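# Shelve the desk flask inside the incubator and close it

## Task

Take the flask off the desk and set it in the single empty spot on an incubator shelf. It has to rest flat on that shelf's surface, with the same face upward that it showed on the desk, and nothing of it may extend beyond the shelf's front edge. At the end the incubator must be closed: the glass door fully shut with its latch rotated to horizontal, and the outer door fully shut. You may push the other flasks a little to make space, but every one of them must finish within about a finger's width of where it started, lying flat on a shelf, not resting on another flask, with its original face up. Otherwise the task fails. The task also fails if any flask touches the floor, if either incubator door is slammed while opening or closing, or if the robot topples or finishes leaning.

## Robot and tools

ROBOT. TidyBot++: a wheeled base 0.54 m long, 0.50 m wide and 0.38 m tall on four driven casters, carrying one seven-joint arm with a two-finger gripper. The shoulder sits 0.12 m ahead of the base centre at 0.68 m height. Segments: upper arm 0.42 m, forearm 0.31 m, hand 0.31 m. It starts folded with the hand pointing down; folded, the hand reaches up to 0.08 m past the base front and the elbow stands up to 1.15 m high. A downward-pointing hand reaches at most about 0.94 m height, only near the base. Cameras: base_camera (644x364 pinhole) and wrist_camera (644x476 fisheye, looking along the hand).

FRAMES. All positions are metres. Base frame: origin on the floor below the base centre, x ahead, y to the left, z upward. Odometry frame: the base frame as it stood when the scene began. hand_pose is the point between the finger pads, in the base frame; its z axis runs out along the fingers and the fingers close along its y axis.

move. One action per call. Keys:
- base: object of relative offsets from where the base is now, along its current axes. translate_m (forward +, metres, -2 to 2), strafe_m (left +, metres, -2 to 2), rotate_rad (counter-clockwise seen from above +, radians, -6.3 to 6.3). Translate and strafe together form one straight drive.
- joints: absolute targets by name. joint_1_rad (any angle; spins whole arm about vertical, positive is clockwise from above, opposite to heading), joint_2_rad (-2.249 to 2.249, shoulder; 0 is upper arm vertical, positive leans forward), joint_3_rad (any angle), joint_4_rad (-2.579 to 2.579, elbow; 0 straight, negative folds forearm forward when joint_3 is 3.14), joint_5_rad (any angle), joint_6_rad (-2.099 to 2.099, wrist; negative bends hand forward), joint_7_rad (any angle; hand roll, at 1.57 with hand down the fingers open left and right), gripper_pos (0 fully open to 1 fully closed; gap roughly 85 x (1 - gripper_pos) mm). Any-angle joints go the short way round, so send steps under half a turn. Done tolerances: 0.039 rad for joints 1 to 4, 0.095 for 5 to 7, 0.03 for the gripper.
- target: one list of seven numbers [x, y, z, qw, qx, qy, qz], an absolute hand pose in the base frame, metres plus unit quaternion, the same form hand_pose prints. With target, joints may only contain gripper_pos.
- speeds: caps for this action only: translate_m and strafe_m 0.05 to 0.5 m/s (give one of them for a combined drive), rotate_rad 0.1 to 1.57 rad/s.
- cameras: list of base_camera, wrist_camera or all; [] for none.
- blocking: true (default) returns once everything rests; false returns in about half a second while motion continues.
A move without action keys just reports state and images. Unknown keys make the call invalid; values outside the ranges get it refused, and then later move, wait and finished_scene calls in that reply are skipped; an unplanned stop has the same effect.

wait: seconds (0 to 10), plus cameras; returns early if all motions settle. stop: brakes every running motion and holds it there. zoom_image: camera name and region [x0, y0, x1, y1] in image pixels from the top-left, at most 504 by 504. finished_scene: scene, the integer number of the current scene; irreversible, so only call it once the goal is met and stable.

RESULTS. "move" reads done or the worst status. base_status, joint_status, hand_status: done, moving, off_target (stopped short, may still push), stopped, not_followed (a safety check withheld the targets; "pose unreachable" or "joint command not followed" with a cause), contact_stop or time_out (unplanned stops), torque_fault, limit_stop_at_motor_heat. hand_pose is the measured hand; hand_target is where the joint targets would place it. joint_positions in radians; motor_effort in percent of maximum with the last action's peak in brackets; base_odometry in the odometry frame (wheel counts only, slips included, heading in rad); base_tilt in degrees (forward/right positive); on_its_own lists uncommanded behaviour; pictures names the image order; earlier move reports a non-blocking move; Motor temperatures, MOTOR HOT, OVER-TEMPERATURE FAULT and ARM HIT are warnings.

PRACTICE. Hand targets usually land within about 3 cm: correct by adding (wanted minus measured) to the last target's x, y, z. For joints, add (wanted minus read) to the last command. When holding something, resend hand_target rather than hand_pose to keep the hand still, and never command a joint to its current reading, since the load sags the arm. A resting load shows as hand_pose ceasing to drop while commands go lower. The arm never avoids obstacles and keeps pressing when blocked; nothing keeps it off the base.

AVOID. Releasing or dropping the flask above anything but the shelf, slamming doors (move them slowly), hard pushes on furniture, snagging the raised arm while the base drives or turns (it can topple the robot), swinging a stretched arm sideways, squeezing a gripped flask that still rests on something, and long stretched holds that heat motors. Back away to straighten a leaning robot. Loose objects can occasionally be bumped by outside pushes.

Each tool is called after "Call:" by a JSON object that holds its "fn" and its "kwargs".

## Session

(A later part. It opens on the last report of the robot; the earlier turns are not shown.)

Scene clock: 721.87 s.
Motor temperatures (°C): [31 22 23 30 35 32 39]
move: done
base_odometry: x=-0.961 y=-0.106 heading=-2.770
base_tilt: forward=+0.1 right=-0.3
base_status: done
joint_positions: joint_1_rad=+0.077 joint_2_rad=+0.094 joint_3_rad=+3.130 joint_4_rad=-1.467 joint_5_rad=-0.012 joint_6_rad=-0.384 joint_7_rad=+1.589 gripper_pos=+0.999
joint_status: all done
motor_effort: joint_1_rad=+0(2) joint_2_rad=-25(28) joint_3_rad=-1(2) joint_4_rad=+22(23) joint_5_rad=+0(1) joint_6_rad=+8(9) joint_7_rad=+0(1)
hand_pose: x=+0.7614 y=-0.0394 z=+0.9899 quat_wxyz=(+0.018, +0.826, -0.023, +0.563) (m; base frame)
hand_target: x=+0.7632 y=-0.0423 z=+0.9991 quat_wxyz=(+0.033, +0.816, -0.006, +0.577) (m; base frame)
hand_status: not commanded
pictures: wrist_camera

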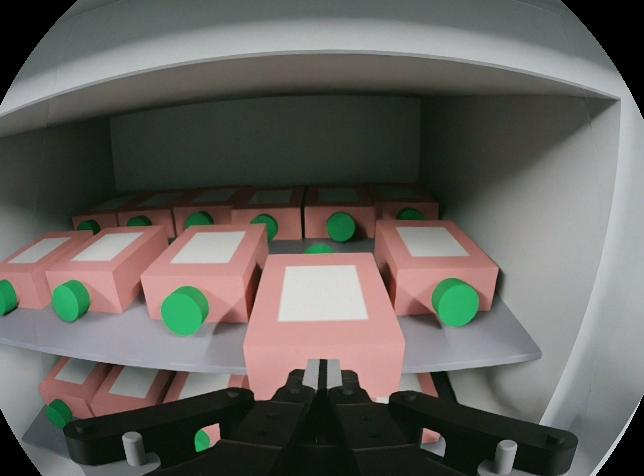

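Call:
{"fn": "move", "kwargs": {"base": {"translate_m": 0.04}, "speeds": {"translate_m": 0.05}, "cameras": ["wrist_camera"]}}

Call:
{"fn": "move", "kwargs": {"base": {"translate_m": 0.02}, "speeds": {"translate_m": 0.05}, "cameras": ["wrist_camera"]}}

Scene clock: 732.67 s.
Motor temperatures (°C): [31 22 23 30 34 32 39]
move: done
base_odometry: x=-0.999 y=-0.120 heading=-2.770
base_tilt: forward=+0.0 right=-0.3
base_status: done
joint_positions: joint_1_rad=+0.077 joint_2_rad=+0.094 joint_3_rad=+3.130 joint_4_rad=-1.467 joint_5_rad=-0.012 joint_6_rad=-0.384 joint_7_rad=+1.589 gripper_pos=+0.999
joint_status: not commanded
motor_effort: joint_1_rad=-1(1) joint_2_rad=-25(28) joint_3_rad=-1(2) joint_4_rad=+22(23) joint_5_rad=+0(1) joint_6_rad=+9(9) joint_7_rad=+0(1)
hand_pose: x=+0.7614 y=-0.0394 z=+0.9900 quat_wxyz=(+0.018, +0.826, -0.023, +0.563) (m; base frame)
hand_target: x=+0.7632 y=-0.0423 z=+0.9991 quat_wxyz=(+0.033, +0.816, -0.006, +0.577) (m; base frame)
hand_status: not commanded
pictures: wrist_camera

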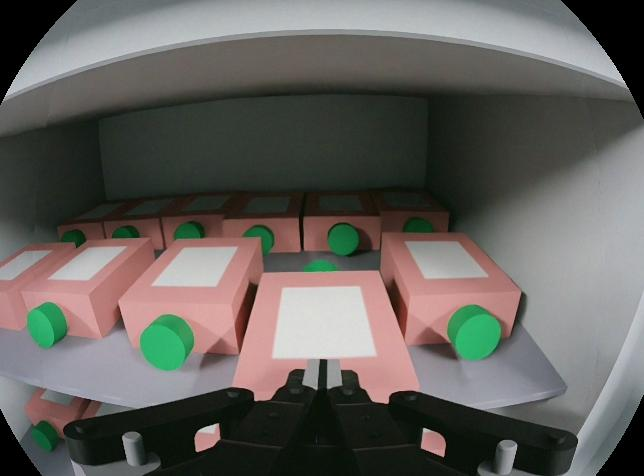

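Scene clock: 733.53 s.
Motor temperatures (°C): [31 22 23 30 34 32 39]
move: done
base_odometry: x=-1.017 y=-0.127 heading=-2.770
base_tilt: forward=+0.0 right=-0.3
base_status: done
joint_positions: joint_1_rad=+0.077 joint_2_rad=+0.094 joint_3_rad=+3.130 joint_4_rad=-1.467 joint_5_rad=-0.012 joint_6_rad=-0.383 joint_7_rad=+1.589 gripper_pos=+0.999
joint_status: not commanded
motor_effort: joint_1_rad=+0(1) joint_2_rad=-25(28) joint_3_rad=-1(2) joint_4_rad=+22(22) joint_5_rad=+0(1) joint_6_rad=+8(9) joint_7_rad=+1(1)
hand_pose: x=+0.7613 y=-0.0394 z=+0.9904 quat_wxyz=(+0.018, +0.826, -0.023, +0.563) (m; base frame)
hand_target: x=+0.7632 y=-0.0423 z=+0.9991 quat_wxyz=(+0.033, +0.816, -0.006, +0.577) (m; base frame)
hand_status: not commanded
pictures: wrist_camera

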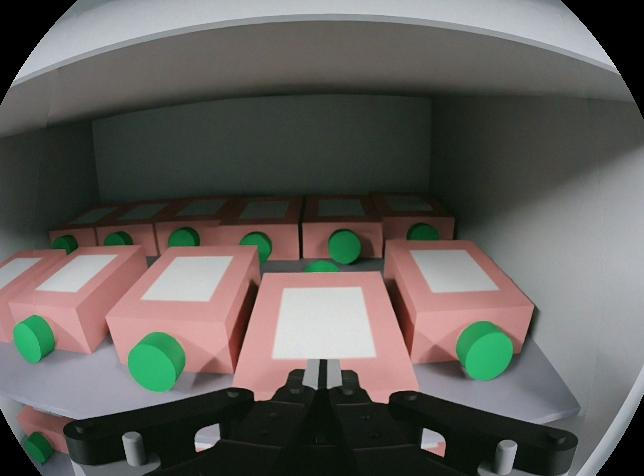

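Call:
{"fn": "move", "kwargs": {"base": {"translate_m": 0.022}, "speeds": {"translate_m": 0.05}, "cameras": ["wrist_camera"]}}

Scene clock: 770.93 s.
Motor temperatures (°C): [31 22 23 30 34 32 39]
move: done
base_odometry: x=-1.038 y=-0.135 heading=-2.770
base_tilt: forward=+0.1 right=-0.3
base_status: done
joint_positions: joint_1_rad=+0.077 joint_2_rad=+0.094 joint_3_rad=+3.130 joint_4_rad=-1.467 joint_5_rad=-0.012 joint_6_rad=-0.383 joint_7_rad=+1.589 gripper_pos=+0.999
joint_status: not commanded
motor_effort: joint_1_rad=+0(2) joint_2_rad=-25(27) joint_3_rad=-1(2) joint_4_rad=+21(22) joint_5_rad=+0(1) joint_6_rad=+9(9) joint_7_rad=+1(1)
hand_pose: x=+0.7613 y=-0.0394 z=+0.9905 quat_wxyz=(+0.018, +0.826, -0.023, +0.564) (m; base frame)
hand_target: x=+0.7632 y=-0.0423 z=+0.9991 quat_wxyz=(+0.033, +0.816, -0.006, +0.577) (m; base frame)
hand_status: not commanded
pictures: wrist_camera

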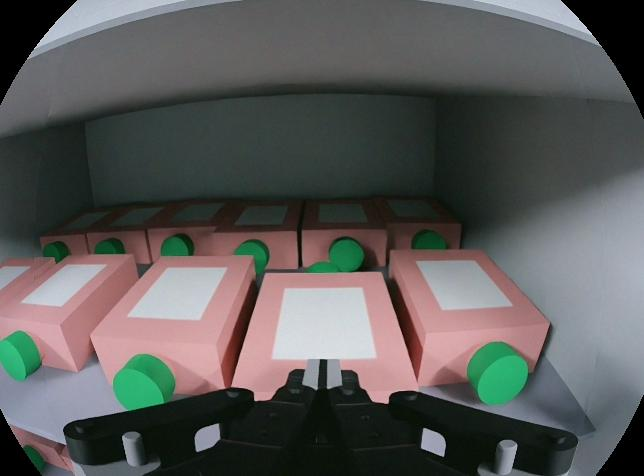

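Call:
{"fn": "move", "kwargs": {"base": {"translate_m": -0.15}, "speeds": {"translate_m": 0.15}, "cameras": ["wrist_camera"]}}

Call:
{"fn": "zoom_image", "kwargs": {"camera": "wrist_camera", "region": [100, 200, 500, 420]}}

Scene clock: 779.87 s.
Motor temperatures (°C): [31 22 23 30 34 32 39]
move: done
base_odometry: x=-0.898 y=-0.080 heading=-2.770
base_tilt: forward=+0.1 right=-0.3
base_status: done
joint_positions: joint_1_rad=+0.077 joint_2_rad=+0.094 joint_3_rad=+3.130 joint_4_rad=-1.467 joint_5_rad=-0.012 joint_6_rad=-0.382 joint_7_rad=+1.589 gripper_pos=+0.999
joint_status: not commanded
motor_effort: joint_1_rad=+0(2) joint_2_rad=-25(29) joint_3_rad=-1(2) joint_4_rad=+22(23) joint_5_rad=+0(1) joint_6_rad=+9(9) joint_7_rad=+1(1)
hand_pose: x=+0.7614 y=-0.0394 z=+0.9903 quat_wxyz=(+0.018, +0.826, -0.023, +0.564) (m; base frame)
hand_target: x=+0.7632 y=-0.0423 z=+0.9991 quat_wxyz=(+0.033, +0.816, -0.006, +0.577) (m; base frame)
hand_status: not commanded
pictures: wrist_camera

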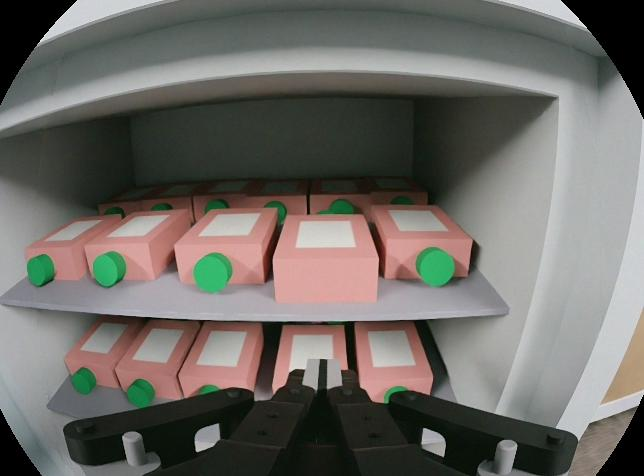

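Scaled by 1.260.

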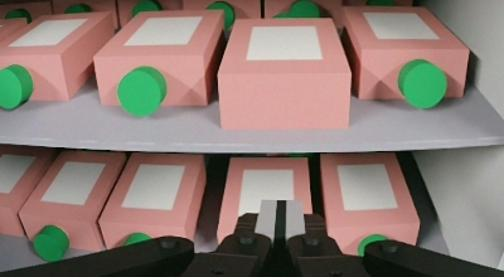

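Call:
{"fn": "move", "kwargs": {"base": {"translate_m": -0.8}, "speeds": {"translate_m": 0.3}, "cameras": ["base_camera", "wrist_camera"]}}

Scene clock: 797.57 s.
Motor temperatures (°C): [31 22 23 30 34 32 39]
move: done
base_odometry: x=-0.153 y=+0.210 heading=-2.770
base_tilt: forward=+0.1 right=-0.3
base_status: done
joint_positions: joint_1_rad=+0.077 joint_2_rad=+0.094 joint_3_rad=+3.130 joint_4_rad=-1.468 joint_5_rad=-0.012 joint_6_rad=-0.382 joint_7_rad=+1.589 gripper_pos=+0.999
joint_status: not commanded
motor_effort: joint_1_rad=+0(2) joint_2_rad=-25(28) joint_3_rad=-1(2) joint_4_rad=+22(22) joint_5_rad=+0(1) joint_6_rad=+9(9) joint_7_rad=+1(1)
hand_pose: x=+0.7614 y=-0.0394 z=+0.9900 quat_wxyz=(+0.018, +0.826, -0.023, +0.563) (m; base frame)
hand_target: x=+0.7632 y=-0.0423 z=+0.9991 quat_wxyz=(+0.033, +0.816, -0.006, +0.577) (m; base frame)
hand_status: not commanded
pictures: base_camera, wrist_camera

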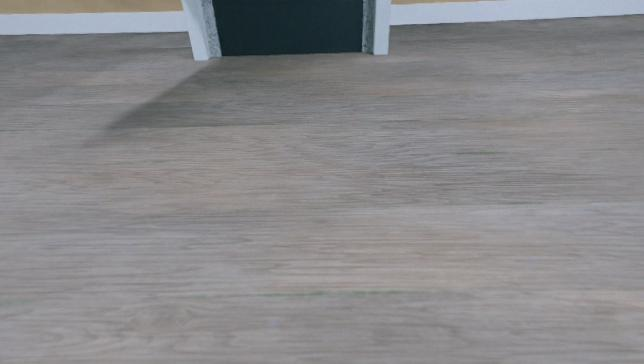

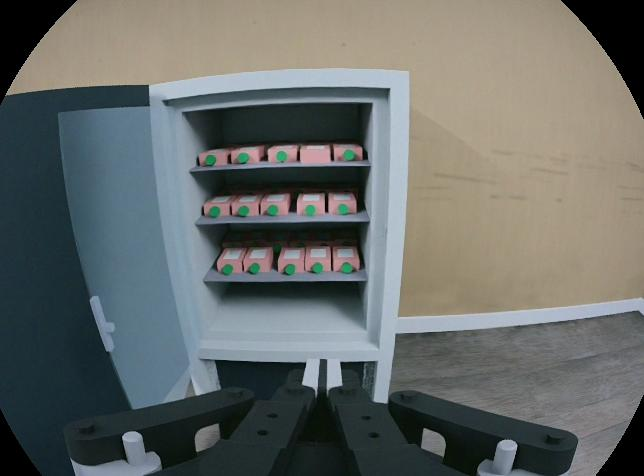

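Call:
{"fn": "move", "kwargs": {"base": {"translate_m": -0.15, "strafe_m": 0.38}, "speeds": {"translate_m": 0.25}, "cameras": ["wrist_camera"]}}

Scene clock: 807.93 s.
Motor temperatures (°C): [31 22 23 30 34 32 39]
move: done
base_odometry: x=+0.125 y=-0.090 heading=-2.770
base_tilt: forward=+0.1 right=-0.3
base_status: done
joint_positions: joint_1_rad=+0.077 joint_2_rad=+0.094 joint_3_rad=+3.130 joint_4_rad=-1.468 joint_5_rad=-0.012 joint_6_rad=-0.382 joint_7_rad=+1.589 gripper_pos=+0.999
joint_status: not commanded
motor_effort: joint_1_rad=+0(4) joint_2_rad=-25(27) joint_3_rad=+0(4) joint_4_rad=+22(22) joint_5_rad=+0(1) joint_6_rad=+8(9) joint_7_rad=+0(1)
hand_pose: x=+0.7615 y=-0.0398 z=+0.9898 quat_wxyz=(+0.018, +0.826, -0.023, +0.563) (m; base frame)
hand_target: x=+0.7632 y=-0.0423 z=+0.9991 quat_wxyz=(+0.033, +0.816, -0.006, +0.577) (m; base frame)
hand_status: not commanded
pictures: wrist_camera

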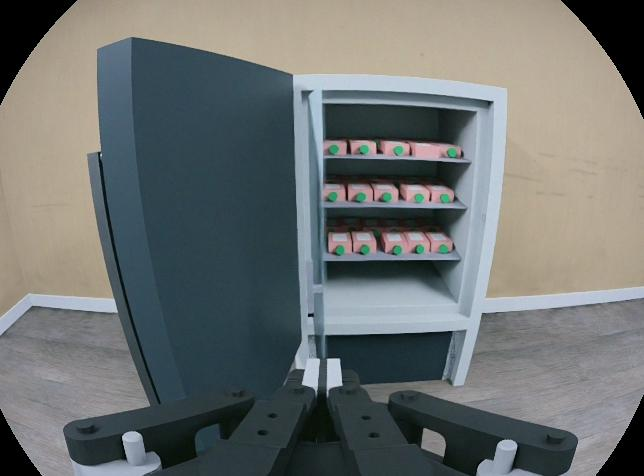

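Call:
{"fn": "move", "kwargs": {"base": {"strafe_m": 0.14}, "speeds": {"strafe_m": 0.2}, "cameras": []}}

Call:
{"fn": "move", "kwargs": {"base": {"translate_m": 0.35}, "speeds": {"translate_m": 0.2}, "cameras": ["wrist_camera"]}}

Scene clock: 832.90 s.
Motor temperatures (°C): [31 22 23 30 34 32 39]
move: done
base_odometry: x=+0.176 y=-0.220 heading=-2.770
base_tilt: forward=+0.1 right=-0.3
base_status: done
joint_positions: joint_1_rad=+0.078 joint_2_rad=+0.094 joint_3_rad=+3.130 joint_4_rad=-1.468 joint_5_rad=-0.012 joint_6_rad=-0.382 joint_7_rad=+1.589 gripper_pos=+0.999
joint_status: not commanded
motor_effort: joint_1_rad=+0(3) joint_2_rad=-25(27) joint_3_rad=-1(3) joint_4_rad=+22(23) joint_5_rad=+0(1) joint_6_rad=+8(9) joint_7_rad=+0(1)
hand_pose: x=+0.7615 y=-0.0403 z=+0.9898 quat_wxyz=(+0.018, +0.826, -0.024, +0.563) (m; base frame)
hand_target: x=+0.7632 y=-0.0423 z=+0.9991 quat_wxyz=(+0.033, +0.816, -0.006, +0.577) (m; base frame)
hand_status: not commanded
pictures: none
No camera images: "cameras" was empty.

Scene clock: 835.40 s.
Motor temperatures (°C): [31 22 23 30 34 32 39]
move: done
base_odometry: x=-0.150 y=-0.347 heading=-2.769
base_tilt: forward=+0.1 right=-0.3
base_status: done
joint_positions: joint_1_rad=+0.078 joint_2_rad=+0.097 joint_3_rad=+3.130 joint_4_rad=-1.468 joint_5_rad=-0.012 joint_6_rad=-0.381 joint_7_rad=+1.589 gripper_pos=+0.999
joint_status: not commanded
motor_effort: joint_1_rad=-1(2) joint_2_rad=-25(28) joint_3_rad=-1(2) joint_4_rad=+22(23) joint_5_rad=+0(1) joint_6_rad=+9(9) joint_7_rad=+0(1)
hand_pose: x=+0.7622 y=-0.0404 z=+0.9881 quat_wxyz=(+0.018, +0.826, -0.024, +0.562) (m; base frame)
hand_target: x=+0.7632 y=-0.0423 z=+0.9991 quat_wxyz=(+0.033, +0.816, -0.006, +0.577) (m; base frame)
hand_status: not commanded
pictures: wrist_camera

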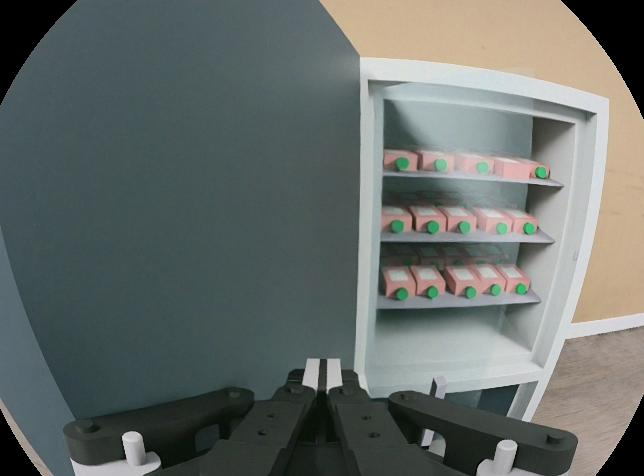

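Call:
{"fn": "move", "kwargs": {"base": {"translate_m": 0.2, "strafe_m": -0.05}, "speeds": {"translate_m": 0.15}, "cameras": ["wrist_camera"]}}

Scene clock: 851.00 s.
Motor temperatures (°C): [31 22 23 30 34 32 39]
move: done
base_odometry: x=-0.355 y=-0.374 heading=-2.769
base_tilt: forward=+0.1 right=-0.3
base_status: done
joint_positions: joint_1_rad=+0.078 joint_2_rad=+0.097 joint_3_rad=+3.130 joint_4_rad=-1.468 joint_5_rad=-0.012 joint_6_rad=-0.381 joint_7_rad=+1.589 gripper_pos=+0.999
joint_status: not commanded
motor_effort: joint_1_rad=-1(1) joint_2_rad=-25(28) joint_3_rad=-1(2) joint_4_rad=+22(23) joint_5_rad=+1(1) joint_6_rad=+9(9) joint_7_rad=+0(1)
hand_pose: x=+0.7622 y=-0.0404 z=+0.9881 quat_wxyz=(+0.018, +0.826, -0.024, +0.562) (m; base frame)
hand_target: x=+0.7632 y=-0.0423 z=+0.9991 quat_wxyz=(+0.033, +0.816, -0.006, +0.577) (m; base frame)
hand_status: not commanded
pictures: wrist_camera

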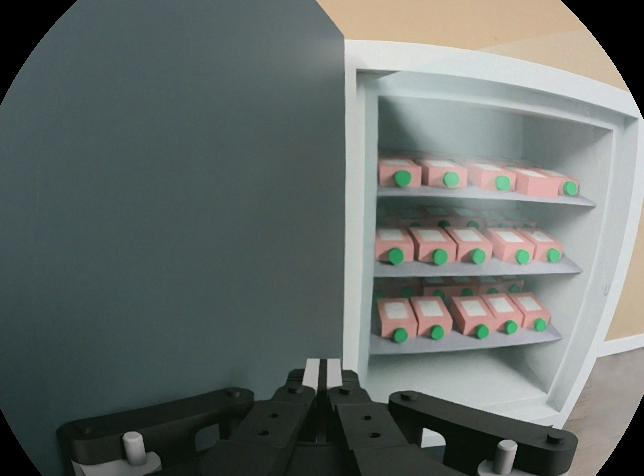

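Call:
{"fn": "move", "kwargs": {"base": {"translate_m": 0.02, "strafe_m": -0.2}, "speeds": {"strafe_m": 0.1}, "cameras": ["wrist_camera"]}}

Scene clock: 860.00 s.
Motor temperatures (°C): [31 22 23 30 34 32 39]
move: done
base_odometry: x=-0.446 y=-0.195 heading=-2.769
base_tilt: forward=+0.0 right=-0.3
base_status: done
joint_positions: joint_1_rad=+0.079 joint_2_rad=+0.097 joint_3_rad=+3.129 joint_4_rad=-1.468 joint_5_rad=-0.012 joint_6_rad=-0.381 joint_7_rad=+1.589 gripper_pos=+0.999
joint_status: not commanded
motor_effort: joint_1_rad=+0(4) joint_2_rad=-25(26) joint_3_rad=-1(4) joint_4_rad=+22(23) joint_5_rad=+0(1) joint_6_rad=+9(9) joint_7_rad=+0(1)
hand_pose: x=+0.7621 y=-0.0407 z=+0.9881 quat_wxyz=(+0.018, +0.826, -0.024, +0.562) (m; base frame)
hand_target: x=+0.7632 y=-0.0423 z=+0.9991 quat_wxyz=(+0.033, +0.816, -0.006, +0.577) (m; base frame)
hand_status: not commanded
pictures: wrist_camera

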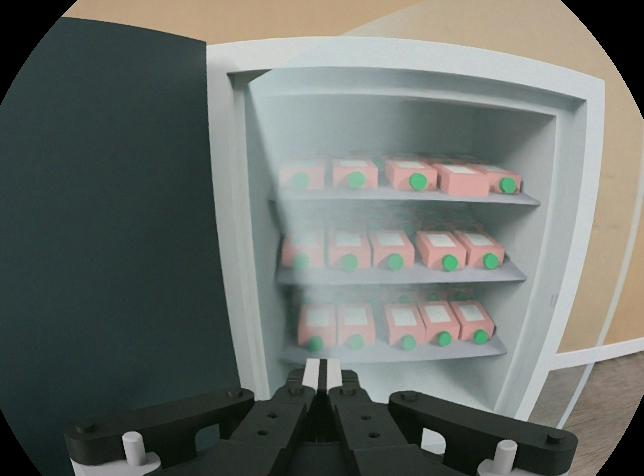

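Call:
{"fn": "move", "kwargs": {"base": {"translate_m": 0.08, "strafe_m": -0.18}, "speeds": {"strafe_m": 0.1}, "cameras": ["wrist_camera"]}}

Scene clock: 866.27 s.
Motor temperatures (°C): [31 22 23 30 34 32 39]
move: done
base_odometry: x=-0.586 y=-0.056 heading=-2.769
base_tilt: forward=+0.0 right=-0.3
base_status: done
joint_positions: joint_1_rad=+0.080 joint_2_rad=+0.096 joint_3_rad=+3.129 joint_4_rad=-1.469 joint_5_rad=-0.012 joint_6_rad=-0.381 joint_7_rad=+1.589 gripper_pos=+0.999
joint_status: not commanded
motor_effort: joint_1_rad=-1(5) joint_2_rad=-25(27) joint_3_rad=-1(4) joint_4_rad=+22(23) joint_5_rad=+0(1) joint_6_rad=+8(9) joint_7_rad=+0(1)
hand_pose: x=+0.7620 y=-0.0409 z=+0.9883 quat_wxyz=(+0.018, +0.826, -0.024, +0.562) (m; base frame)
hand_target: x=+0.7632 y=-0.0423 z=+0.9991 quat_wxyz=(+0.033, +0.816, -0.006, +0.577) (m; base frame)
hand_status: not commanded
pictures: wrist_camera

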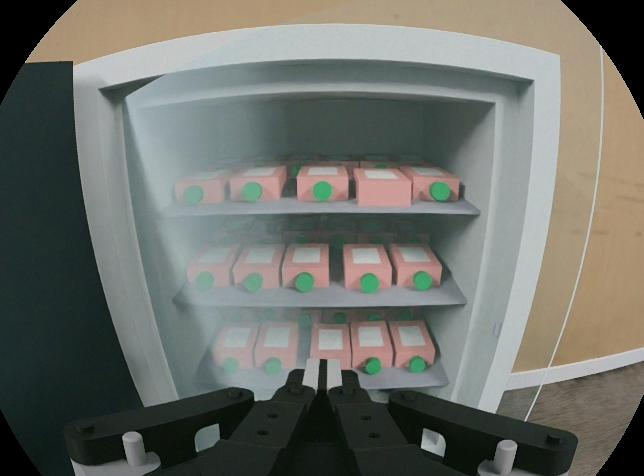

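Call:
{"fn": "move", "kwargs": {"base": {"translate_m": 0.11, "strafe_m": -0.17}, "speeds": {"strafe_m": 0.1}, "cameras": ["wrist_camera"]}}

Scene clock: 875.30 s.
Motor temperatures (°C): [31 22 23 30 34 32 39]
move: done
base_odometry: x=-0.750 y=+0.063 heading=-2.769
base_tilt: forward=+0.1 right=-0.3
base_status: done
joint_positions: joint_1_rad=+0.079 joint_2_rad=+0.095 joint_3_rad=+3.128 joint_4_rad=-1.469 joint_5_rad=-0.012 joint_6_rad=-0.381 joint_7_rad=+1.589 gripper_pos=+0.999
joint_status: not commanded
motor_effort: joint_1_rad=+0(4) joint_2_rad=-25(28) joint_3_rad=-1(4) joint_4_rad=+22(23) joint_5_rad=+0(1) joint_6_rad=+9(11) joint_7_rad=+1(1)
hand_pose: x=+0.7617 y=-0.0396 z=+0.9888 quat_wxyz=(+0.018, +0.826, -0.023, +0.563) (m; base frame)
hand_target: x=+0.7632 y=-0.0423 z=+0.9991 quat_wxyz=(+0.033, +0.816, -0.006, +0.577) (m; base frame)
hand_status: not commanded
pictures: wrist_camera

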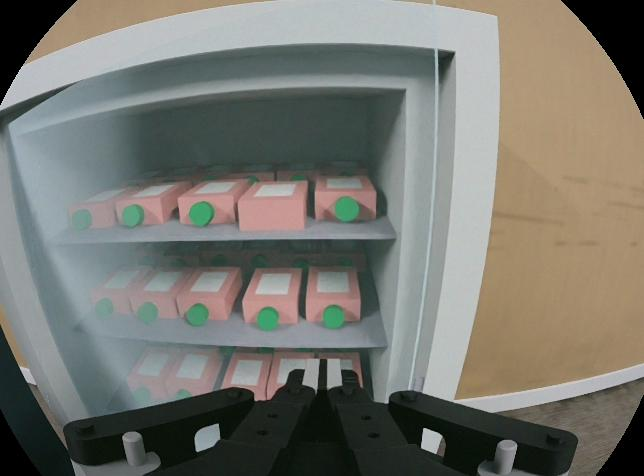

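Call:
{"fn": "move", "kwargs": {"base": {"translate_m": 0.14, "strafe_m": -0.08}, "speeds": {"translate_m": 0.08}, "cameras": ["wrist_camera"]}}

Scene clock: 882.40 s.
Motor temperatures (°C): [31 22 23 30 34 32 39]
move: done
base_odometry: x=-0.910 y=+0.086 heading=-2.770
base_tilt: forward=+0.1 right=-0.3
base_status: done
joint_positions: joint_1_rad=+0.079 joint_2_rad=+0.095 joint_3_rad=+3.128 joint_4_rad=-1.470 joint_5_rad=-0.012 joint_6_rad=-0.381 joint_7_rad=+1.589 gripper_pos=+0.999
joint_status: not commanded
motor_effort: joint_1_rad=-1(2) joint_2_rad=-25(28) joint_3_rad=-1(2) joint_4_rad=+22(23) joint_5_rad=+0(1) joint_6_rad=+8(10) joint_7_rad=+1(1)
hand_pose: x=+0.7616 y=-0.0396 z=+0.9885 quat_wxyz=(+0.018, +0.826, -0.023, +0.563) (m; base frame)
hand_target: x=+0.7632 y=-0.0423 z=+0.9991 quat_wxyz=(+0.033, +0.816, -0.006, +0.577) (m; base frame)
hand_status: not commanded
pictures: wrist_camera

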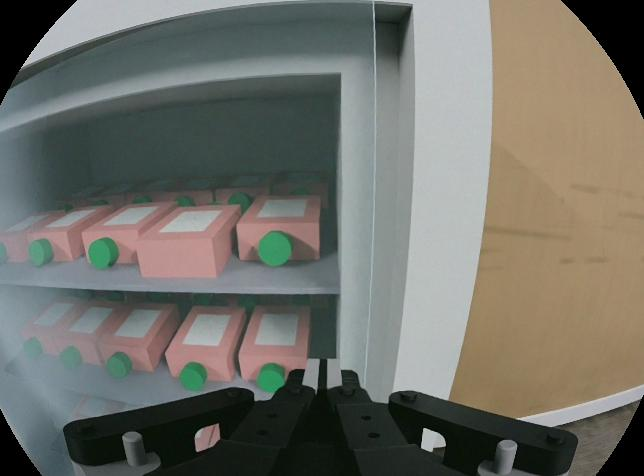

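Call:
{"fn": "move", "kwargs": {"base": {"translate_m": 0.09}, "speeds": {"translate_m": 0.06}, "cameras": ["wrist_camera"]}}

Scene clock: 889.73 s.
Motor temperatures (°C): [31 22 23 30 34 32 39]
move: done
base_odometry: x=-0.994 y=+0.054 heading=-2.770
base_tilt: forward=+0.0 right=-0.3
base_status: done
joint_positions: joint_1_rad=+0.079 joint_2_rad=+0.095 joint_3_rad=+3.128 joint_4_rad=-1.470 joint_5_rad=-0.012 joint_6_rad=-0.381 joint_7_rad=+1.589 gripper_pos=+0.999
joint_status: not commanded
motor_effort: joint_1_rad=-1(1) joint_2_rad=-25(28) joint_3_rad=-1(2) joint_4_rad=+22(23) joint_5_rad=+0(1) joint_6_rad=+9(10) joint_7_rad=+0(1)
hand_pose: x=+0.7617 y=-0.0396 z=+0.9882 quat_wxyz=(+0.018, +0.826, -0.023, +0.562) (m; base frame)
hand_target: x=+0.7632 y=-0.0423 z=+0.9991 quat_wxyz=(+0.033, +0.816, -0.006, +0.577) (m; base frame)
hand_status: not commanded
pictures: wrist_camera

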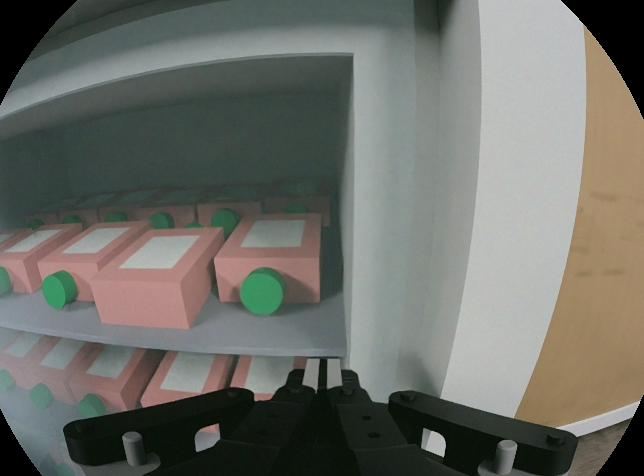

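Call:
{"fn": "move", "kwargs": {"base": {"translate_m": 0.03}, "speeds": {"translate_m": 0.05}, "cameras": ["wrist_camera"]}}

Call:
{"fn": "move", "kwargs": {"base": {"translate_m": 0.02}, "speeds": {"translate_m": 0.05}, "cameras": ["wrist_camera"]}}

Scene clock: 897.93 s.
Motor temperatures (°C): [31 22 23 30 34 32 39]
move: done
base_odometry: x=-1.022 y=+0.043 heading=-2.770
base_tilt: forward=+0.0 right=-0.3
base_status: done
joint_positions: joint_1_rad=+0.079 joint_2_rad=+0.095 joint_3_rad=+3.128 joint_4_rad=-1.470 joint_5_rad=-0.012 joint_6_rad=-0.381 joint_7_rad=+1.589 gripper_pos=+0.999
joint_status: not commanded
motor_effort: joint_1_rad=+0(1) joint_2_rad=-25(28) joint_3_rad=-1(2) joint_4_rad=+22(23) joint_5_rad=+1(1) joint_6_rad=+8(10) joint_7_rad=+1(1)
hand_pose: x=+0.7617 y=-0.0396 z=+0.9882 quat_wxyz=(+0.018, +0.826, -0.023, +0.562) (m; base frame)
hand_target: x=+0.7632 y=-0.0423 z=+0.9991 quat_wxyz=(+0.033, +0.816, -0.006, +0.577) (m; base frame)
hand_status: not commanded
pictures: wrist_camera

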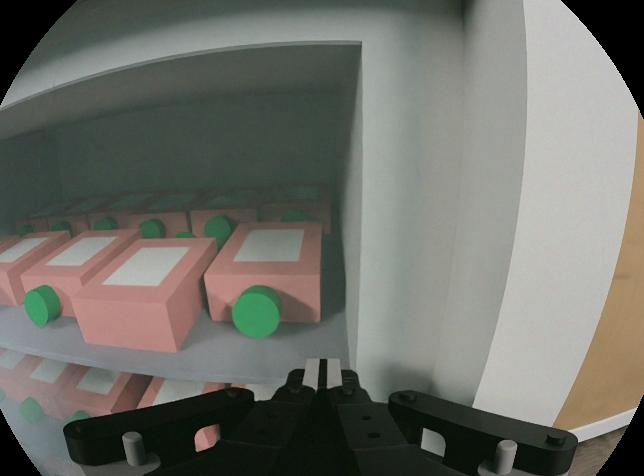

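Scene clock: 898.77 s.
Motor temperatures (°C): [31 22 23 30 34 32 39]
move: done
base_odometry: x=-1.041 y=+0.036 heading=-2.770
base_tilt: forward=+0.1 right=-0.3
base_status: done
joint_positions: joint_1_rad=+0.080 joint_2_rad=+0.067 joint_3_rad=+3.128 joint_4_rad=-1.499 joint_5_rad=-0.012 joint_6_rad=-0.383 joint_7_rad=+1.589 gripper_pos=+0.999
joint_status: not commanded
motor_effort: joint_1_rad=-1(4) joint_2_rad=-18(26) joint_3_rad=-2(4) joint_4_rad=+26(29) joint_5_rad=+0(1) joint_6_rad=+14(18) joint_7_rad=+1(1)
hand_pose: x=+0.7494 y=-0.0395 z=+0.9886 quat_wxyz=(+0.018, +0.827, -0.024, +0.562) (m; base frame)
hand_target: x=+0.7632 y=-0.0423 z=+0.9991 quat_wxyz=(+0.033, +0.816, -0.006, +0.577) (m; base frame)
hand_status: not commanded
pictures: wrist_camera

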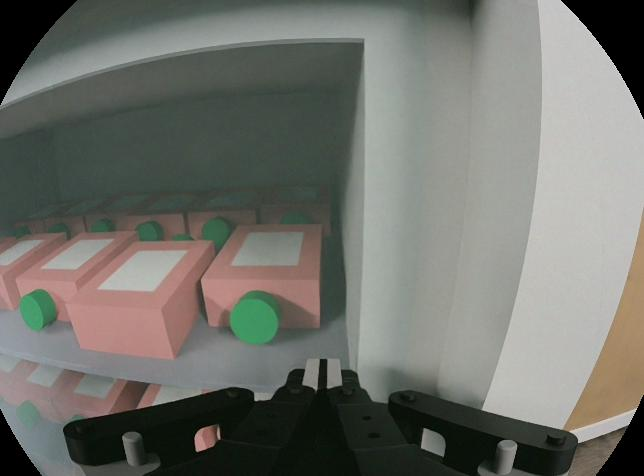

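Call:
{"fn": "move", "kwargs": {"base": {"translate_m": 0.015}, "speeds": {"translate_m": 0.05}, "cameras": []}}

Call:
{"fn": "move", "kwargs": {"base": {"translate_m": -0.4}, "speeds": {"translate_m": 0.2}, "cameras": ["wrist_camera"]}}

Scene clock: 904.50 s.
Motor temperatures (°C): [31 22 23 30 34 32 39]
move: done
base_odometry: x=-1.055 y=+0.031 heading=-2.770
base_tilt: forward=+0.1 right=-0.3
base_status: done
joint_positions: joint_1_rad=+0.081 joint_2_rad=+0.036 joint_3_rad=+3.128 joint_4_rad=-1.522 joint_5_rad=-0.012 joint_6_rad=-0.401 joint_7_rad=+1.589 gripper_pos=+0.999
joint_status: not commanded
motor_effort: joint_1_rad=-2(3) joint_2_rad=-12(19) joint_3_rad=-2(4) joint_4_rad=+30(32) joint_5_rad=+0(1) joint_6_rad=+19(23) joint_7_rad=+0(1)
hand_pose: x=+0.7353 y=-0.0392 z=+0.9887 quat_wxyz=(+0.019, +0.830, -0.024, +0.557) (m; base frame)
hand_target: x=+0.7632 y=-0.0423 z=+0.9991 quat_wxyz=(+0.033, +0.816, -0.006, +0.577) (m; base frame)
hand_status: not commanded
pictures: none
No camera images: "cameras" was empty.

Scene clock: 907.23 s.
Motor temperatures (°C): [31 22 23 30 34 32 39]
move: done
base_odometry: x=-0.682 y=+0.176 heading=-2.770
base_tilt: forward=+0.0 right=-0.3
base_status: done
joint_positions: joint_1_rad=+0.080 joint_2_rad=+0.095 joint_3_rad=+3.128 joint_4_rad=-1.486 joint_5_rad=-0.012 joint_6_rad=-0.356 joint_7_rad=+1.589 gripper_pos=+0.999
joint_status: not commanded
motor_effort: joint_1_rad=-1(2) joint_2_rad=-25(28) joint_3_rad=-1(2) joint_4_rad=+22(28) joint_5_rad=+0(1) joint_6_rad=+9(18) joint_7_rad=+1(1)
hand_pose: x=+0.7626 y=-0.0407 z=+0.9859 quat_wxyz=(+0.018, +0.824, -0.024, +0.566) (m; base frame)
hand_target: x=+0.7632 y=-0.0423 z=+0.9991 quat_wxyz=(+0.033, +0.816, -0.006, +0.577) (m; base frame)
hand_status: not commanded
pictures: wrist_camera

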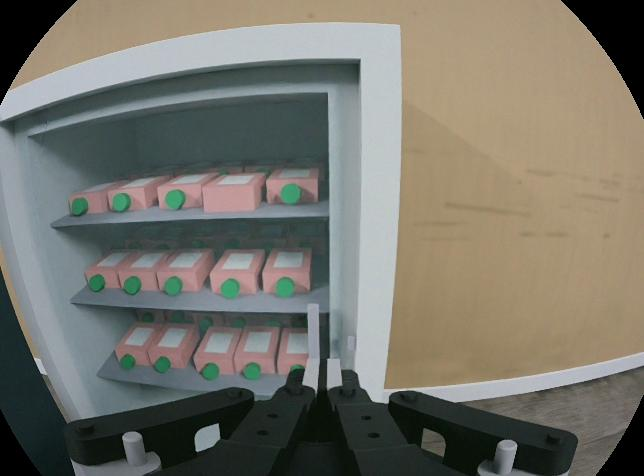

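Call:
{"fn": "move", "kwargs": {"base": {"translate_m": -0.1}, "speeds": {"translate_m": 0.2}, "joints": {"joint_2_rad": 0.4, "joint_4_rad": -2.353, "joint_6_rad": 1.2, "gripper_pos": 0.65, "joint_7_rad": 1.6}, "cameras": ["wrist_camera"]}}

Call:
{"fn": "zoom_image", "kwargs": {"camera": "wrist_camera", "region": [200, 150, 460, 400]}}

Scene clock: 917.50 s.
Motor temperatures (°C): [31 22 23 30 34 32 39]
move: done
base_odometry: x=-0.589 y=+0.212 heading=-2.770
base_tilt: forward=+0.0 right=-0.3
base_status: done
joint_positions: joint_1_rad=+0.080 joint_2_rad=+0.388 joint_3_rad=+3.128 joint_4_rad=-2.339 joint_5_rad=-0.012 joint_6_rad=+1.154 joint_7_rad=+1.589 gripper_pos=+0.650
joint_status: all done
motor_effort: joint_1_rad=-1(1) joint_2_rad=-26(31) joint_3_rad=-1(2) joint_4_rad=+12(22) joint_5_rad=+0(1) joint_6_rad=+9(10) joint_7_rad=+1(2)
hand_pose: x=+0.7143 y=-0.0430 z=+0.7827 quat_wxyz=(+0.031, +0.708, -0.025, +0.705) (m; base frame)
hand_target: x=+0.7114 y=-0.0443 z=+0.7840 quat_wxyz=(+0.036, +0.700, -0.022, +0.712) (m; base frame)
hand_status: not commanded
pictures: wrist_camera

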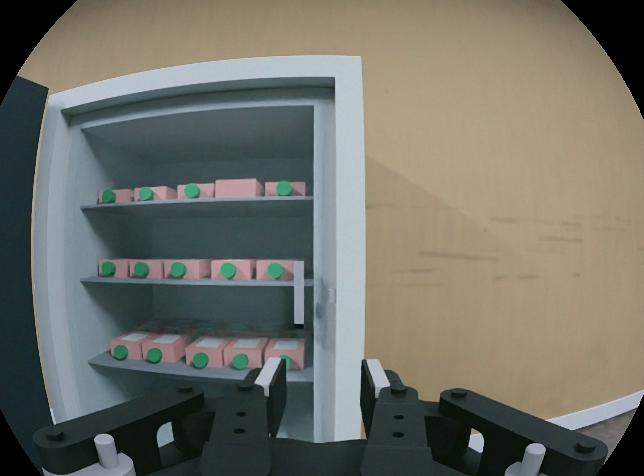

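Scaled by 1.938.

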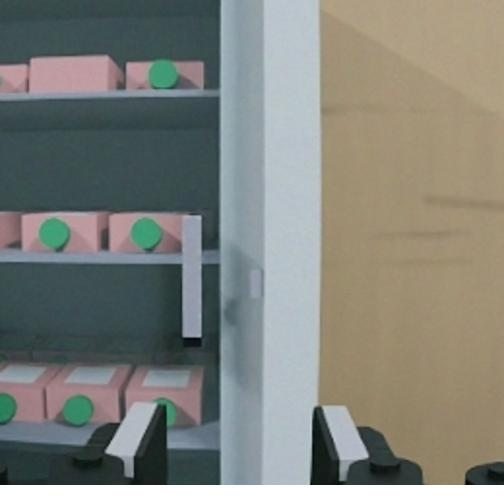

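Call:
{"fn": "move", "kwargs": {"base": {"translate_m": 0.36, "strafe_m": 0.036}, "speeds": {"translate_m": 0.2}, "joints": {"joint_2_rad": 0.42, "joint_4_rad": -2.353, "joint_6_rad": 1.22, "joint_7_rad": 1.6, "gripper_pos": 0.65}, "cameras": ["wrist_camera"]}}

Call:
{"fn": "zoom_image", "kwargs": {"camera": "wrist_camera", "region": [200, 200, 440, 440]}}

Scene clock: 943.30 s.
Motor temperatures (°C): [31 22 23 30 34 32 39]
move: done
base_odometry: x=-0.911 y=+0.048 heading=-2.770
base_tilt: forward=+0.1 right=-0.3
base_status: done
joint_positions: joint_1_rad=+0.080 joint_2_rad=+0.416 joint_3_rad=+3.128 joint_4_rad=-2.345 joint_5_rad=-0.012 joint_6_rad=+1.180 joint_7_rad=+1.589 gripper_pos=+0.650
joint_status: all done
motor_effort: joint_1_rad=-1(2) joint_2_rad=-27(28) joint_3_rad=-1(2) joint_4_rad=+12(14) joint_5_rad=+0(1) joint_6_rad=+9(10) joint_7_rad=+0(1)
hand_pose: x=+0.7155 y=-0.0432 z=+0.7717 quat_wxyz=(+0.031, +0.710, -0.025, +0.703) (m; base frame)
hand_target: x=+0.7133 y=-0.0445 z=+0.7783 quat_wxyz=(+0.036, +0.700, -0.022, +0.712) (m; base frame)
hand_status: not commanded
pictures: wrist_camera

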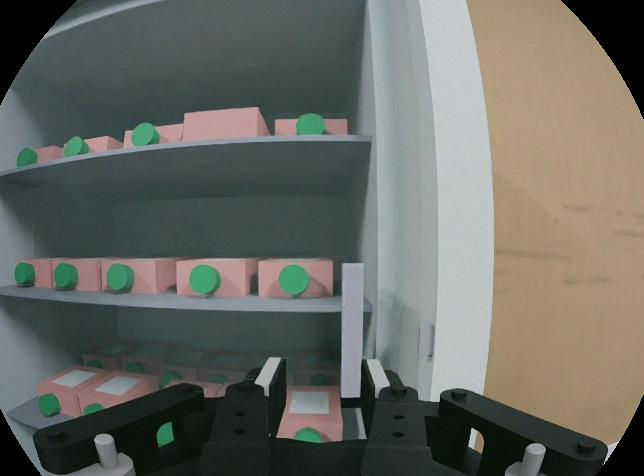

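Scaled by 2.100.

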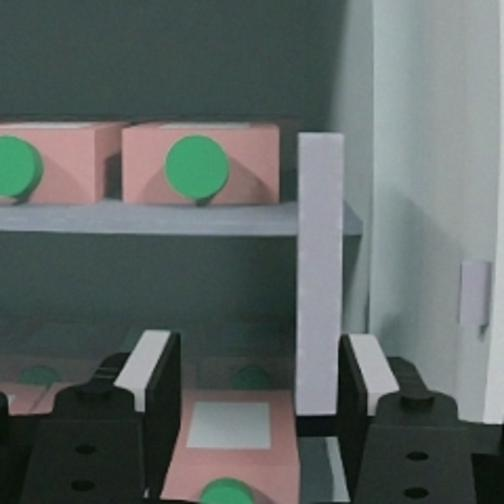

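Call:
{"fn": "move", "kwargs": {"base": {"translate_m": 0.08, "strafe_m": -0.034}, "speeds": {"translate_m": 0.1}, "cameras": ["wrist_camera"]}}

Call:
{"fn": "zoom_image", "kwargs": {"camera": "wrist_camera", "region": [200, 236, 440, 476]}}

Scene clock: 962.33 s.
Motor temperatures (°C): [31 22 23 30 34 32 39]
move: done
base_odometry: x=-0.998 y=+0.050 heading=-2.770
base_tilt: forward=+0.1 right=-0.4
base_status: done
joint_positions: joint_1_rad=+0.080 joint_2_rad=+0.418 joint_3_rad=+3.128 joint_4_rad=-2.346 joint_5_rad=-0.012 joint_6_rad=+1.180 joint_7_rad=+1.589 gripper_pos=+0.650
joint_status: not commanded
motor_effort: joint_1_rad=+0(2) joint_2_rad=-27(29) joint_3_rad=-1(2) joint_4_rad=+12(13) joint_5_rad=+0(1) joint_6_rad=+9(9) joint_7_rad=+0(1)
hand_pose: x=+0.7153 y=-0.0431 z=+0.7700 quat_wxyz=(+0.031, +0.711, -0.025, +0.702) (m; base frame)
hand_target: x=+0.7133 y=-0.0445 z=+0.7783 quat_wxyz=(+0.036, +0.700, -0.022, +0.712) (m; base frame)
hand_status: not commanded
pictures: wrist_camera

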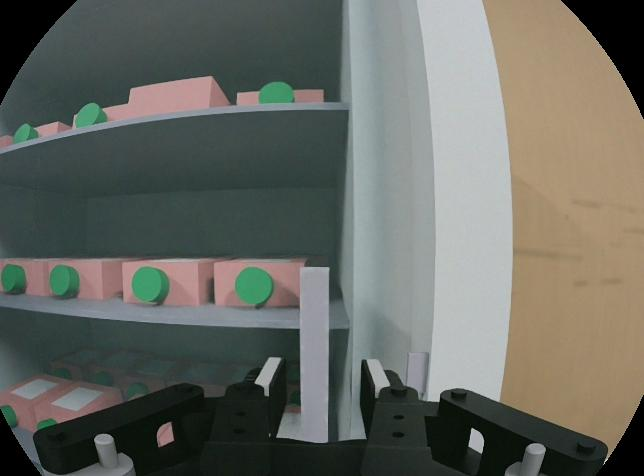

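Scaled by 2.100.

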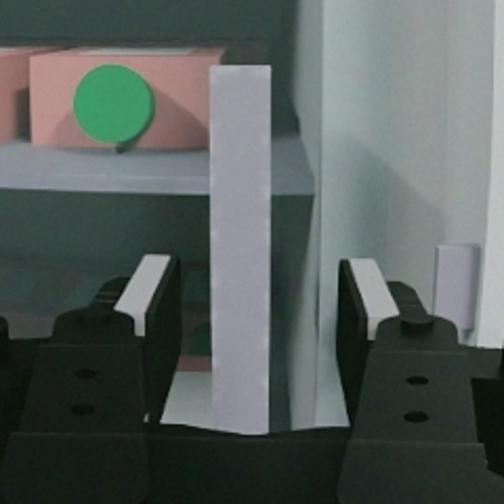

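Call:
{"fn": "move", "kwargs": {"base": {"translate_m": 0.065}, "speeds": {"translate_m": 0.06}, "cameras": ["wrist_camera"]}}

Call:
{"fn": "zoom_image", "kwargs": {"camera": "wrist_camera", "region": [200, 236, 440, 476]}}

Scene clock: 971.73 s.
Motor temperatures (°C): [31 22 23 30 34 32 39]
move: done
base_odometry: x=-1.059 y=+0.027 heading=-2.770
base_tilt: forward=+0.1 right=-0.3
base_status: done
joint_positions: joint_1_rad=+0.080 joint_2_rad=+0.419 joint_3_rad=+3.128 joint_4_rad=-2.346 joint_5_rad=-0.012 joint_6_rad=+1.181 joint_7_rad=+1.589 gripper_pos=+0.650
joint_status: not commanded
motor_effort: joint_1_rad=-1(2) joint_2_rad=-26(28) joint_3_rad=-2(2) joint_4_rad=+12(13) joint_5_rad=+1(1) joint_6_rad=+9(9) joint_7_rad=+0(1)
hand_pose: x=+0.7152 y=-0.0431 z=+0.7694 quat_wxyz=(+0.031, +0.712, -0.025, +0.701) (m; base frame)
hand_target: x=+0.7133 y=-0.0445 z=+0.7783 quat_wxyz=(+0.036, +0.700, -0.022, +0.712) (m; base frame)
hand_status: not commanded
pictures: wrist_camera

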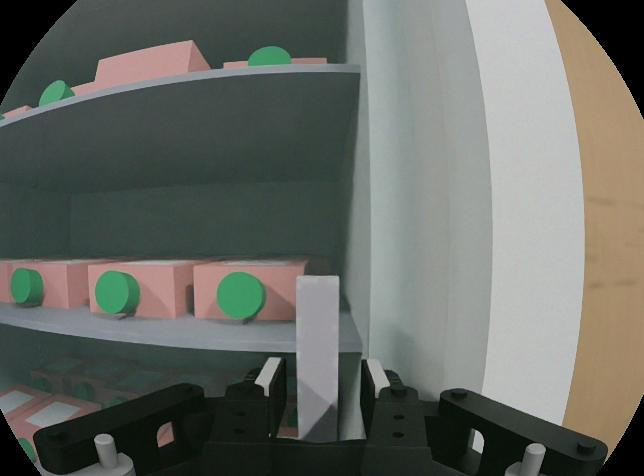

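Scaled by 2.100.

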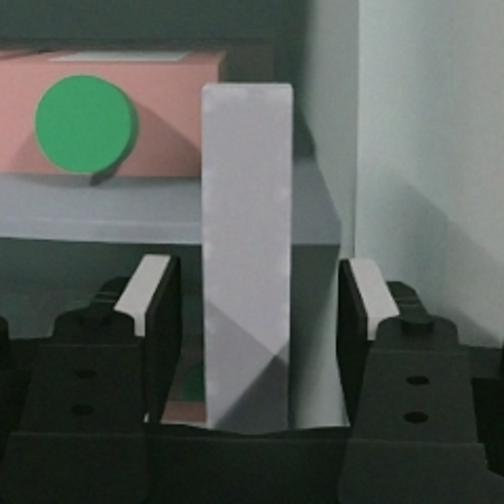

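Call:
{"fn": "move", "kwargs": {"base": {"translate_m": 0.025}, "speeds": {"translate_m": 0.05}, "cameras": []}}

Call:
{"fn": "move", "kwargs": {"base": {"translate_m": 0.015}, "speeds": {"translate_m": 0.05}, "cameras": ["wrist_camera"]}}

Call:
{"fn": "zoom_image", "kwargs": {"camera": "wrist_camera", "region": [200, 236, 440, 476]}}

Scene clock: 980.33 s.
Motor temperatures (°C): [31 22 23 30 34 32 39]
move: done
base_odometry: x=-1.082 y=+0.018 heading=-2.770
base_tilt: forward=+0.0 right=-0.3
base_status: done
joint_positions: joint_1_rad=+0.081 joint_2_rad=+0.409 joint_3_rad=+3.128 joint_4_rad=-2.372 joint_5_rad=-0.012 joint_6_rad=+1.194 joint_7_rad=+1.589 gripper_pos=+0.650
joint_status: not commanded
motor_effort: joint_1_rad=-1(2) joint_2_rad=-23(27) joint_3_rad=-1(3) joint_4_rad=+15(19) joint_5_rad=+0(2) joint_6_rad=+8(9) joint_7_rad=+1(1)
hand_pose: x=+0.7069 y=-0.0430 z=+0.7692 quat_wxyz=(+0.031, +0.712, -0.025, +0.701) (m; base frame)
hand_target: x=+0.7133 y=-0.0445 z=+0.7783 quat_wxyz=(+0.036, +0.700, -0.022, +0.712) (m; base frame)
hand_status: not commanded
pictures: none
No camera images: "cameras" was empty.

Scene clock: 981.17 s.
Motor temperatures (°C): [31 22 23 30 34 32 39]
move: done
base_odometry: x=-1.096 y=+0.013 heading=-2.770
base_tilt: forward=+0.0 right=-0.3
base_status: done
joint_positions: joint_1_rad=+0.081 joint_2_rad=+0.386 joint_3_rad=+3.128 joint_4_rad=-2.413 joint_5_rad=-0.012 joint_6_rad=+1.207 joint_7_rad=+1.589 gripper_pos=+0.650
joint_status: not commanded
motor_effort: joint_1_rad=-1(3) joint_2_rad=-19(24) joint_3_rad=-2(3) joint_4_rad=+21(25) joint_5_rad=+1(2) joint_6_rad=+6(9) joint_7_rad=+1(1)
hand_pose: x=+0.6927 y=-0.0425 z=+0.7690 quat_wxyz=(+0.031, +0.714, -0.026, +0.699) (m; base frame)
hand_target: x=+0.7133 y=-0.0445 z=+0.7783 quat_wxyz=(+0.036, +0.700, -0.022, +0.712) (m; base frame)
hand_status: not commanded
pictures: wrist_camera

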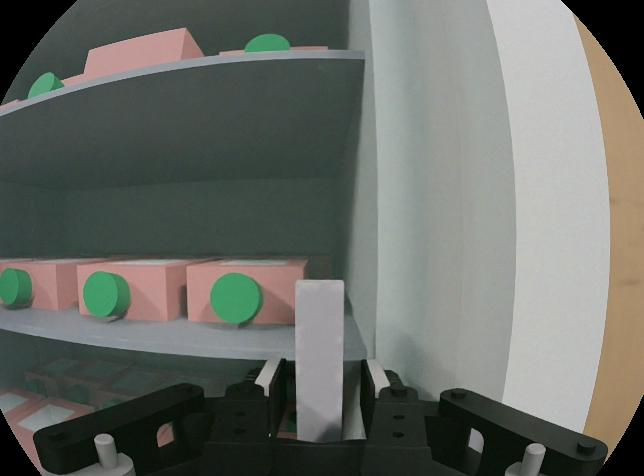

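Scaled by 2.100.

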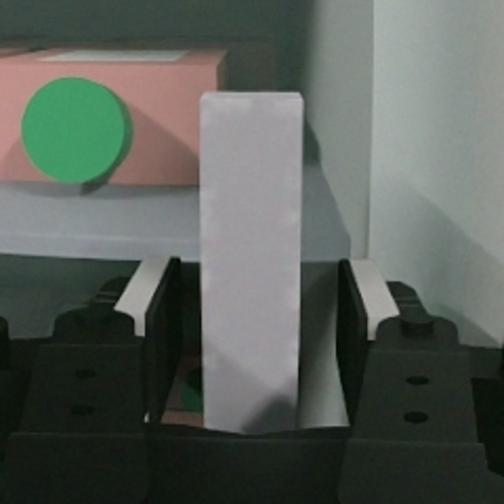

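Call:
{"fn": "move", "kwargs": {"base": {"translate_m": -0.02}, "speeds": {"translate_m": 0.05}, "cameras": []}}

Call:
{"fn": "move", "kwargs": {"joints": {"joint_7_rad": 2.1}, "cameras": ["wrist_camera"]}}

Scene clock: 988.47 s.
Motor temperatures (°C): [31 22 23 30 34 32 39]
move: done
base_odometry: x=-1.077 y=+0.020 heading=-2.770
base_tilt: forward=+0.0 right=-0.3
base_status: done
joint_positions: joint_1_rad=+0.081 joint_2_rad=+0.414 joint_3_rad=+3.128 joint_4_rad=-2.365 joint_5_rad=-0.012 joint_6_rad=+1.208 joint_7_rad=+1.589 gripper_pos=+0.650
joint_status: not commanded
motor_effort: joint_1_rad=+0(2) joint_2_rad=-26(27) joint_3_rad=-2(2) joint_4_rad=+11(19) joint_5_rad=+0(1) joint_6_rad=+9(10) joint_7_rad=+1(1)
hand_pose: x=+0.7092 y=-0.0433 z=+0.7728 quat_wxyz=(+0.031, +0.707, -0.025, +0.706) (m; base frame)
hand_target: x=+0.7133 y=-0.0445 z=+0.7783 quat_wxyz=(+0.036, +0.700, -0.022, +0.712) (m; base frame)
hand_status: not commanded
pictures: none
No camera images: "cameras" was empty.

Scene clock: 989.67 s.
Motor temperatures (°C): [31 22 23 30 34 32 39]
move: done
base_odometry: x=-1.077 y=+0.020 heading=-2.770
base_tilt: forward=+0.1 right=-0.3
base_status: not commanded
joint_positions: joint_1_rad=+0.081 joint_2_rad=+0.414 joint_3_rad=+3.128 joint_4_rad=-2.365 joint_5_rad=-0.012 joint_6_rad=+1.208 joint_7_rad=+2.033 gripper_pos=+0.650
joint_status: all done
motor_effort: joint_1_rad=+1(1) joint_2_rad=-26(27) joint_3_rad=-1(2) joint_4_rad=+11(12) joint_5_rad=+0(1) joint_6_rad=+9(9) joint_7_rad=+0(1)
hand_pose: x=+0.7092 y=-0.0433 z=+0.7728 quat_wxyz=(+0.186, +0.695, +0.131, +0.682) (m; base frame)
hand_target: x=+0.7133 y=-0.0445 z=+0.7783 quat_wxyz=(+0.212, +0.684, +0.152, +0.681) (m; base frame)
hand_status: not commanded
pictures: wrist_camera

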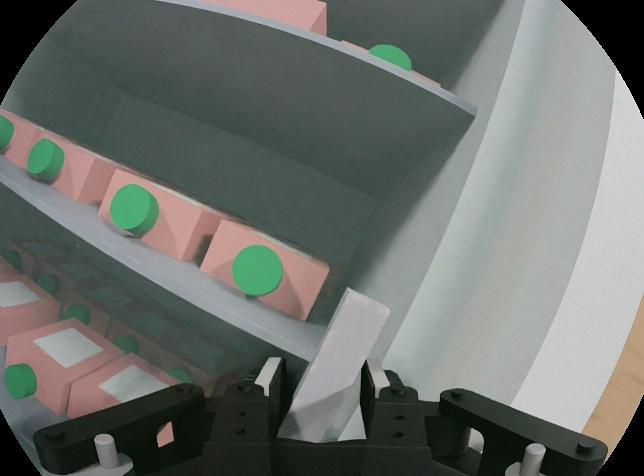

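Call:
{"fn": "move", "kwargs": {"joints": {"joint_7_rad": 2.6}, "cameras": ["wrist_camera"]}}

Call:
{"fn": "move", "kwargs": {"joints": {"joint_7_rad": 3.1}, "cameras": ["wrist_camera"]}}

Scene clock: 996.63 s.
Motor temperatures (°C): [31 22 23 30 34 32 39]
move: done
base_odometry: x=-1.077 y=+0.020 heading=-2.770
base_tilt: forward=+0.1 right=-0.3
base_status: not commanded
joint_positions: joint_1_rad=+0.067 joint_2_rad=+0.416 joint_3_rad=+3.128 joint_4_rad=-2.365 joint_5_rad=-0.012 joint_6_rad=+1.208 joint_7_rad=+2.524 gripper_pos=+0.650
joint_status: all done
motor_effort: joint_1_rad=+4(5) joint_2_rad=-27(28) joint_3_rad=+3(4) joint_4_rad=+12(14) joint_5_rad=-3(3) joint_6_rad=+10(10) joint_7_rad=+1(2)
hand_pose: x=+0.7100 y=-0.0351 z=+0.7718 quat_wxyz=(+0.342, +0.641, +0.301, +0.618) (m; base frame)
hand_target: x=+0.7133 y=-0.0445 z=+0.7783 quat_wxyz=(+0.374, +0.625, +0.317, +0.608) (m; base frame)
hand_status: not commanded
pictures: wrist_camera

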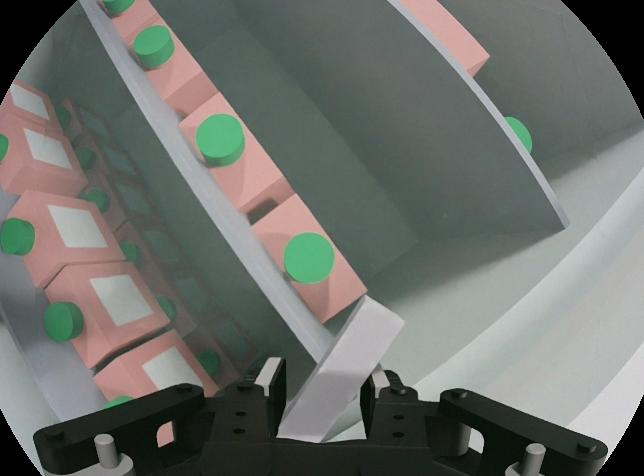

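Scene clock: 997.87 s.
Motor temperatures (°C): [31 22 23 30 34 32 39]
move: done
base_odometry: x=-1.077 y=+0.020 heading=-2.770
base_tilt: forward=+0.0 right=-0.3
base_status: not commanded
joint_positions: joint_1_rad=+0.060 joint_2_rad=+0.424 joint_3_rad=+3.122 joint_4_rad=-2.366 joint_5_rad=-0.012 joint_6_rad=+1.208 joint_7_rad=+3.023 gripper_pos=+0.650
joint_status: all done
motor_effort: joint_1_rad=+6(7) joint_2_rad=-29(29) joint_3_rad=+5(5) joint_4_rad=+15(16) joint_5_rad=-4(5) joint_6_rad=+12(12) joint_7_rad=+1(1)
hand_pose: x=+0.7109 y=-0.0279 z=+0.7666 quat_wxyz=(+0.477, +0.547, +0.454, +0.516) (m; base frame)
hand_target: x=+0.7133 y=-0.0445 z=+0.7783 quat_wxyz=(+0.512, +0.527, +0.462, +0.496) (m; base frame)
hand_status: not commanded
pictures: wrist_camera

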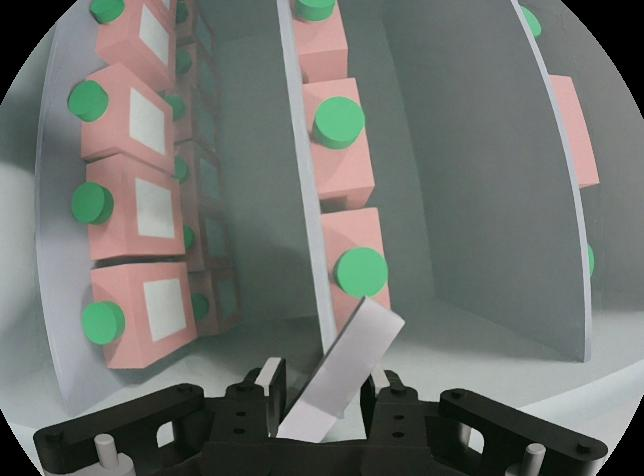

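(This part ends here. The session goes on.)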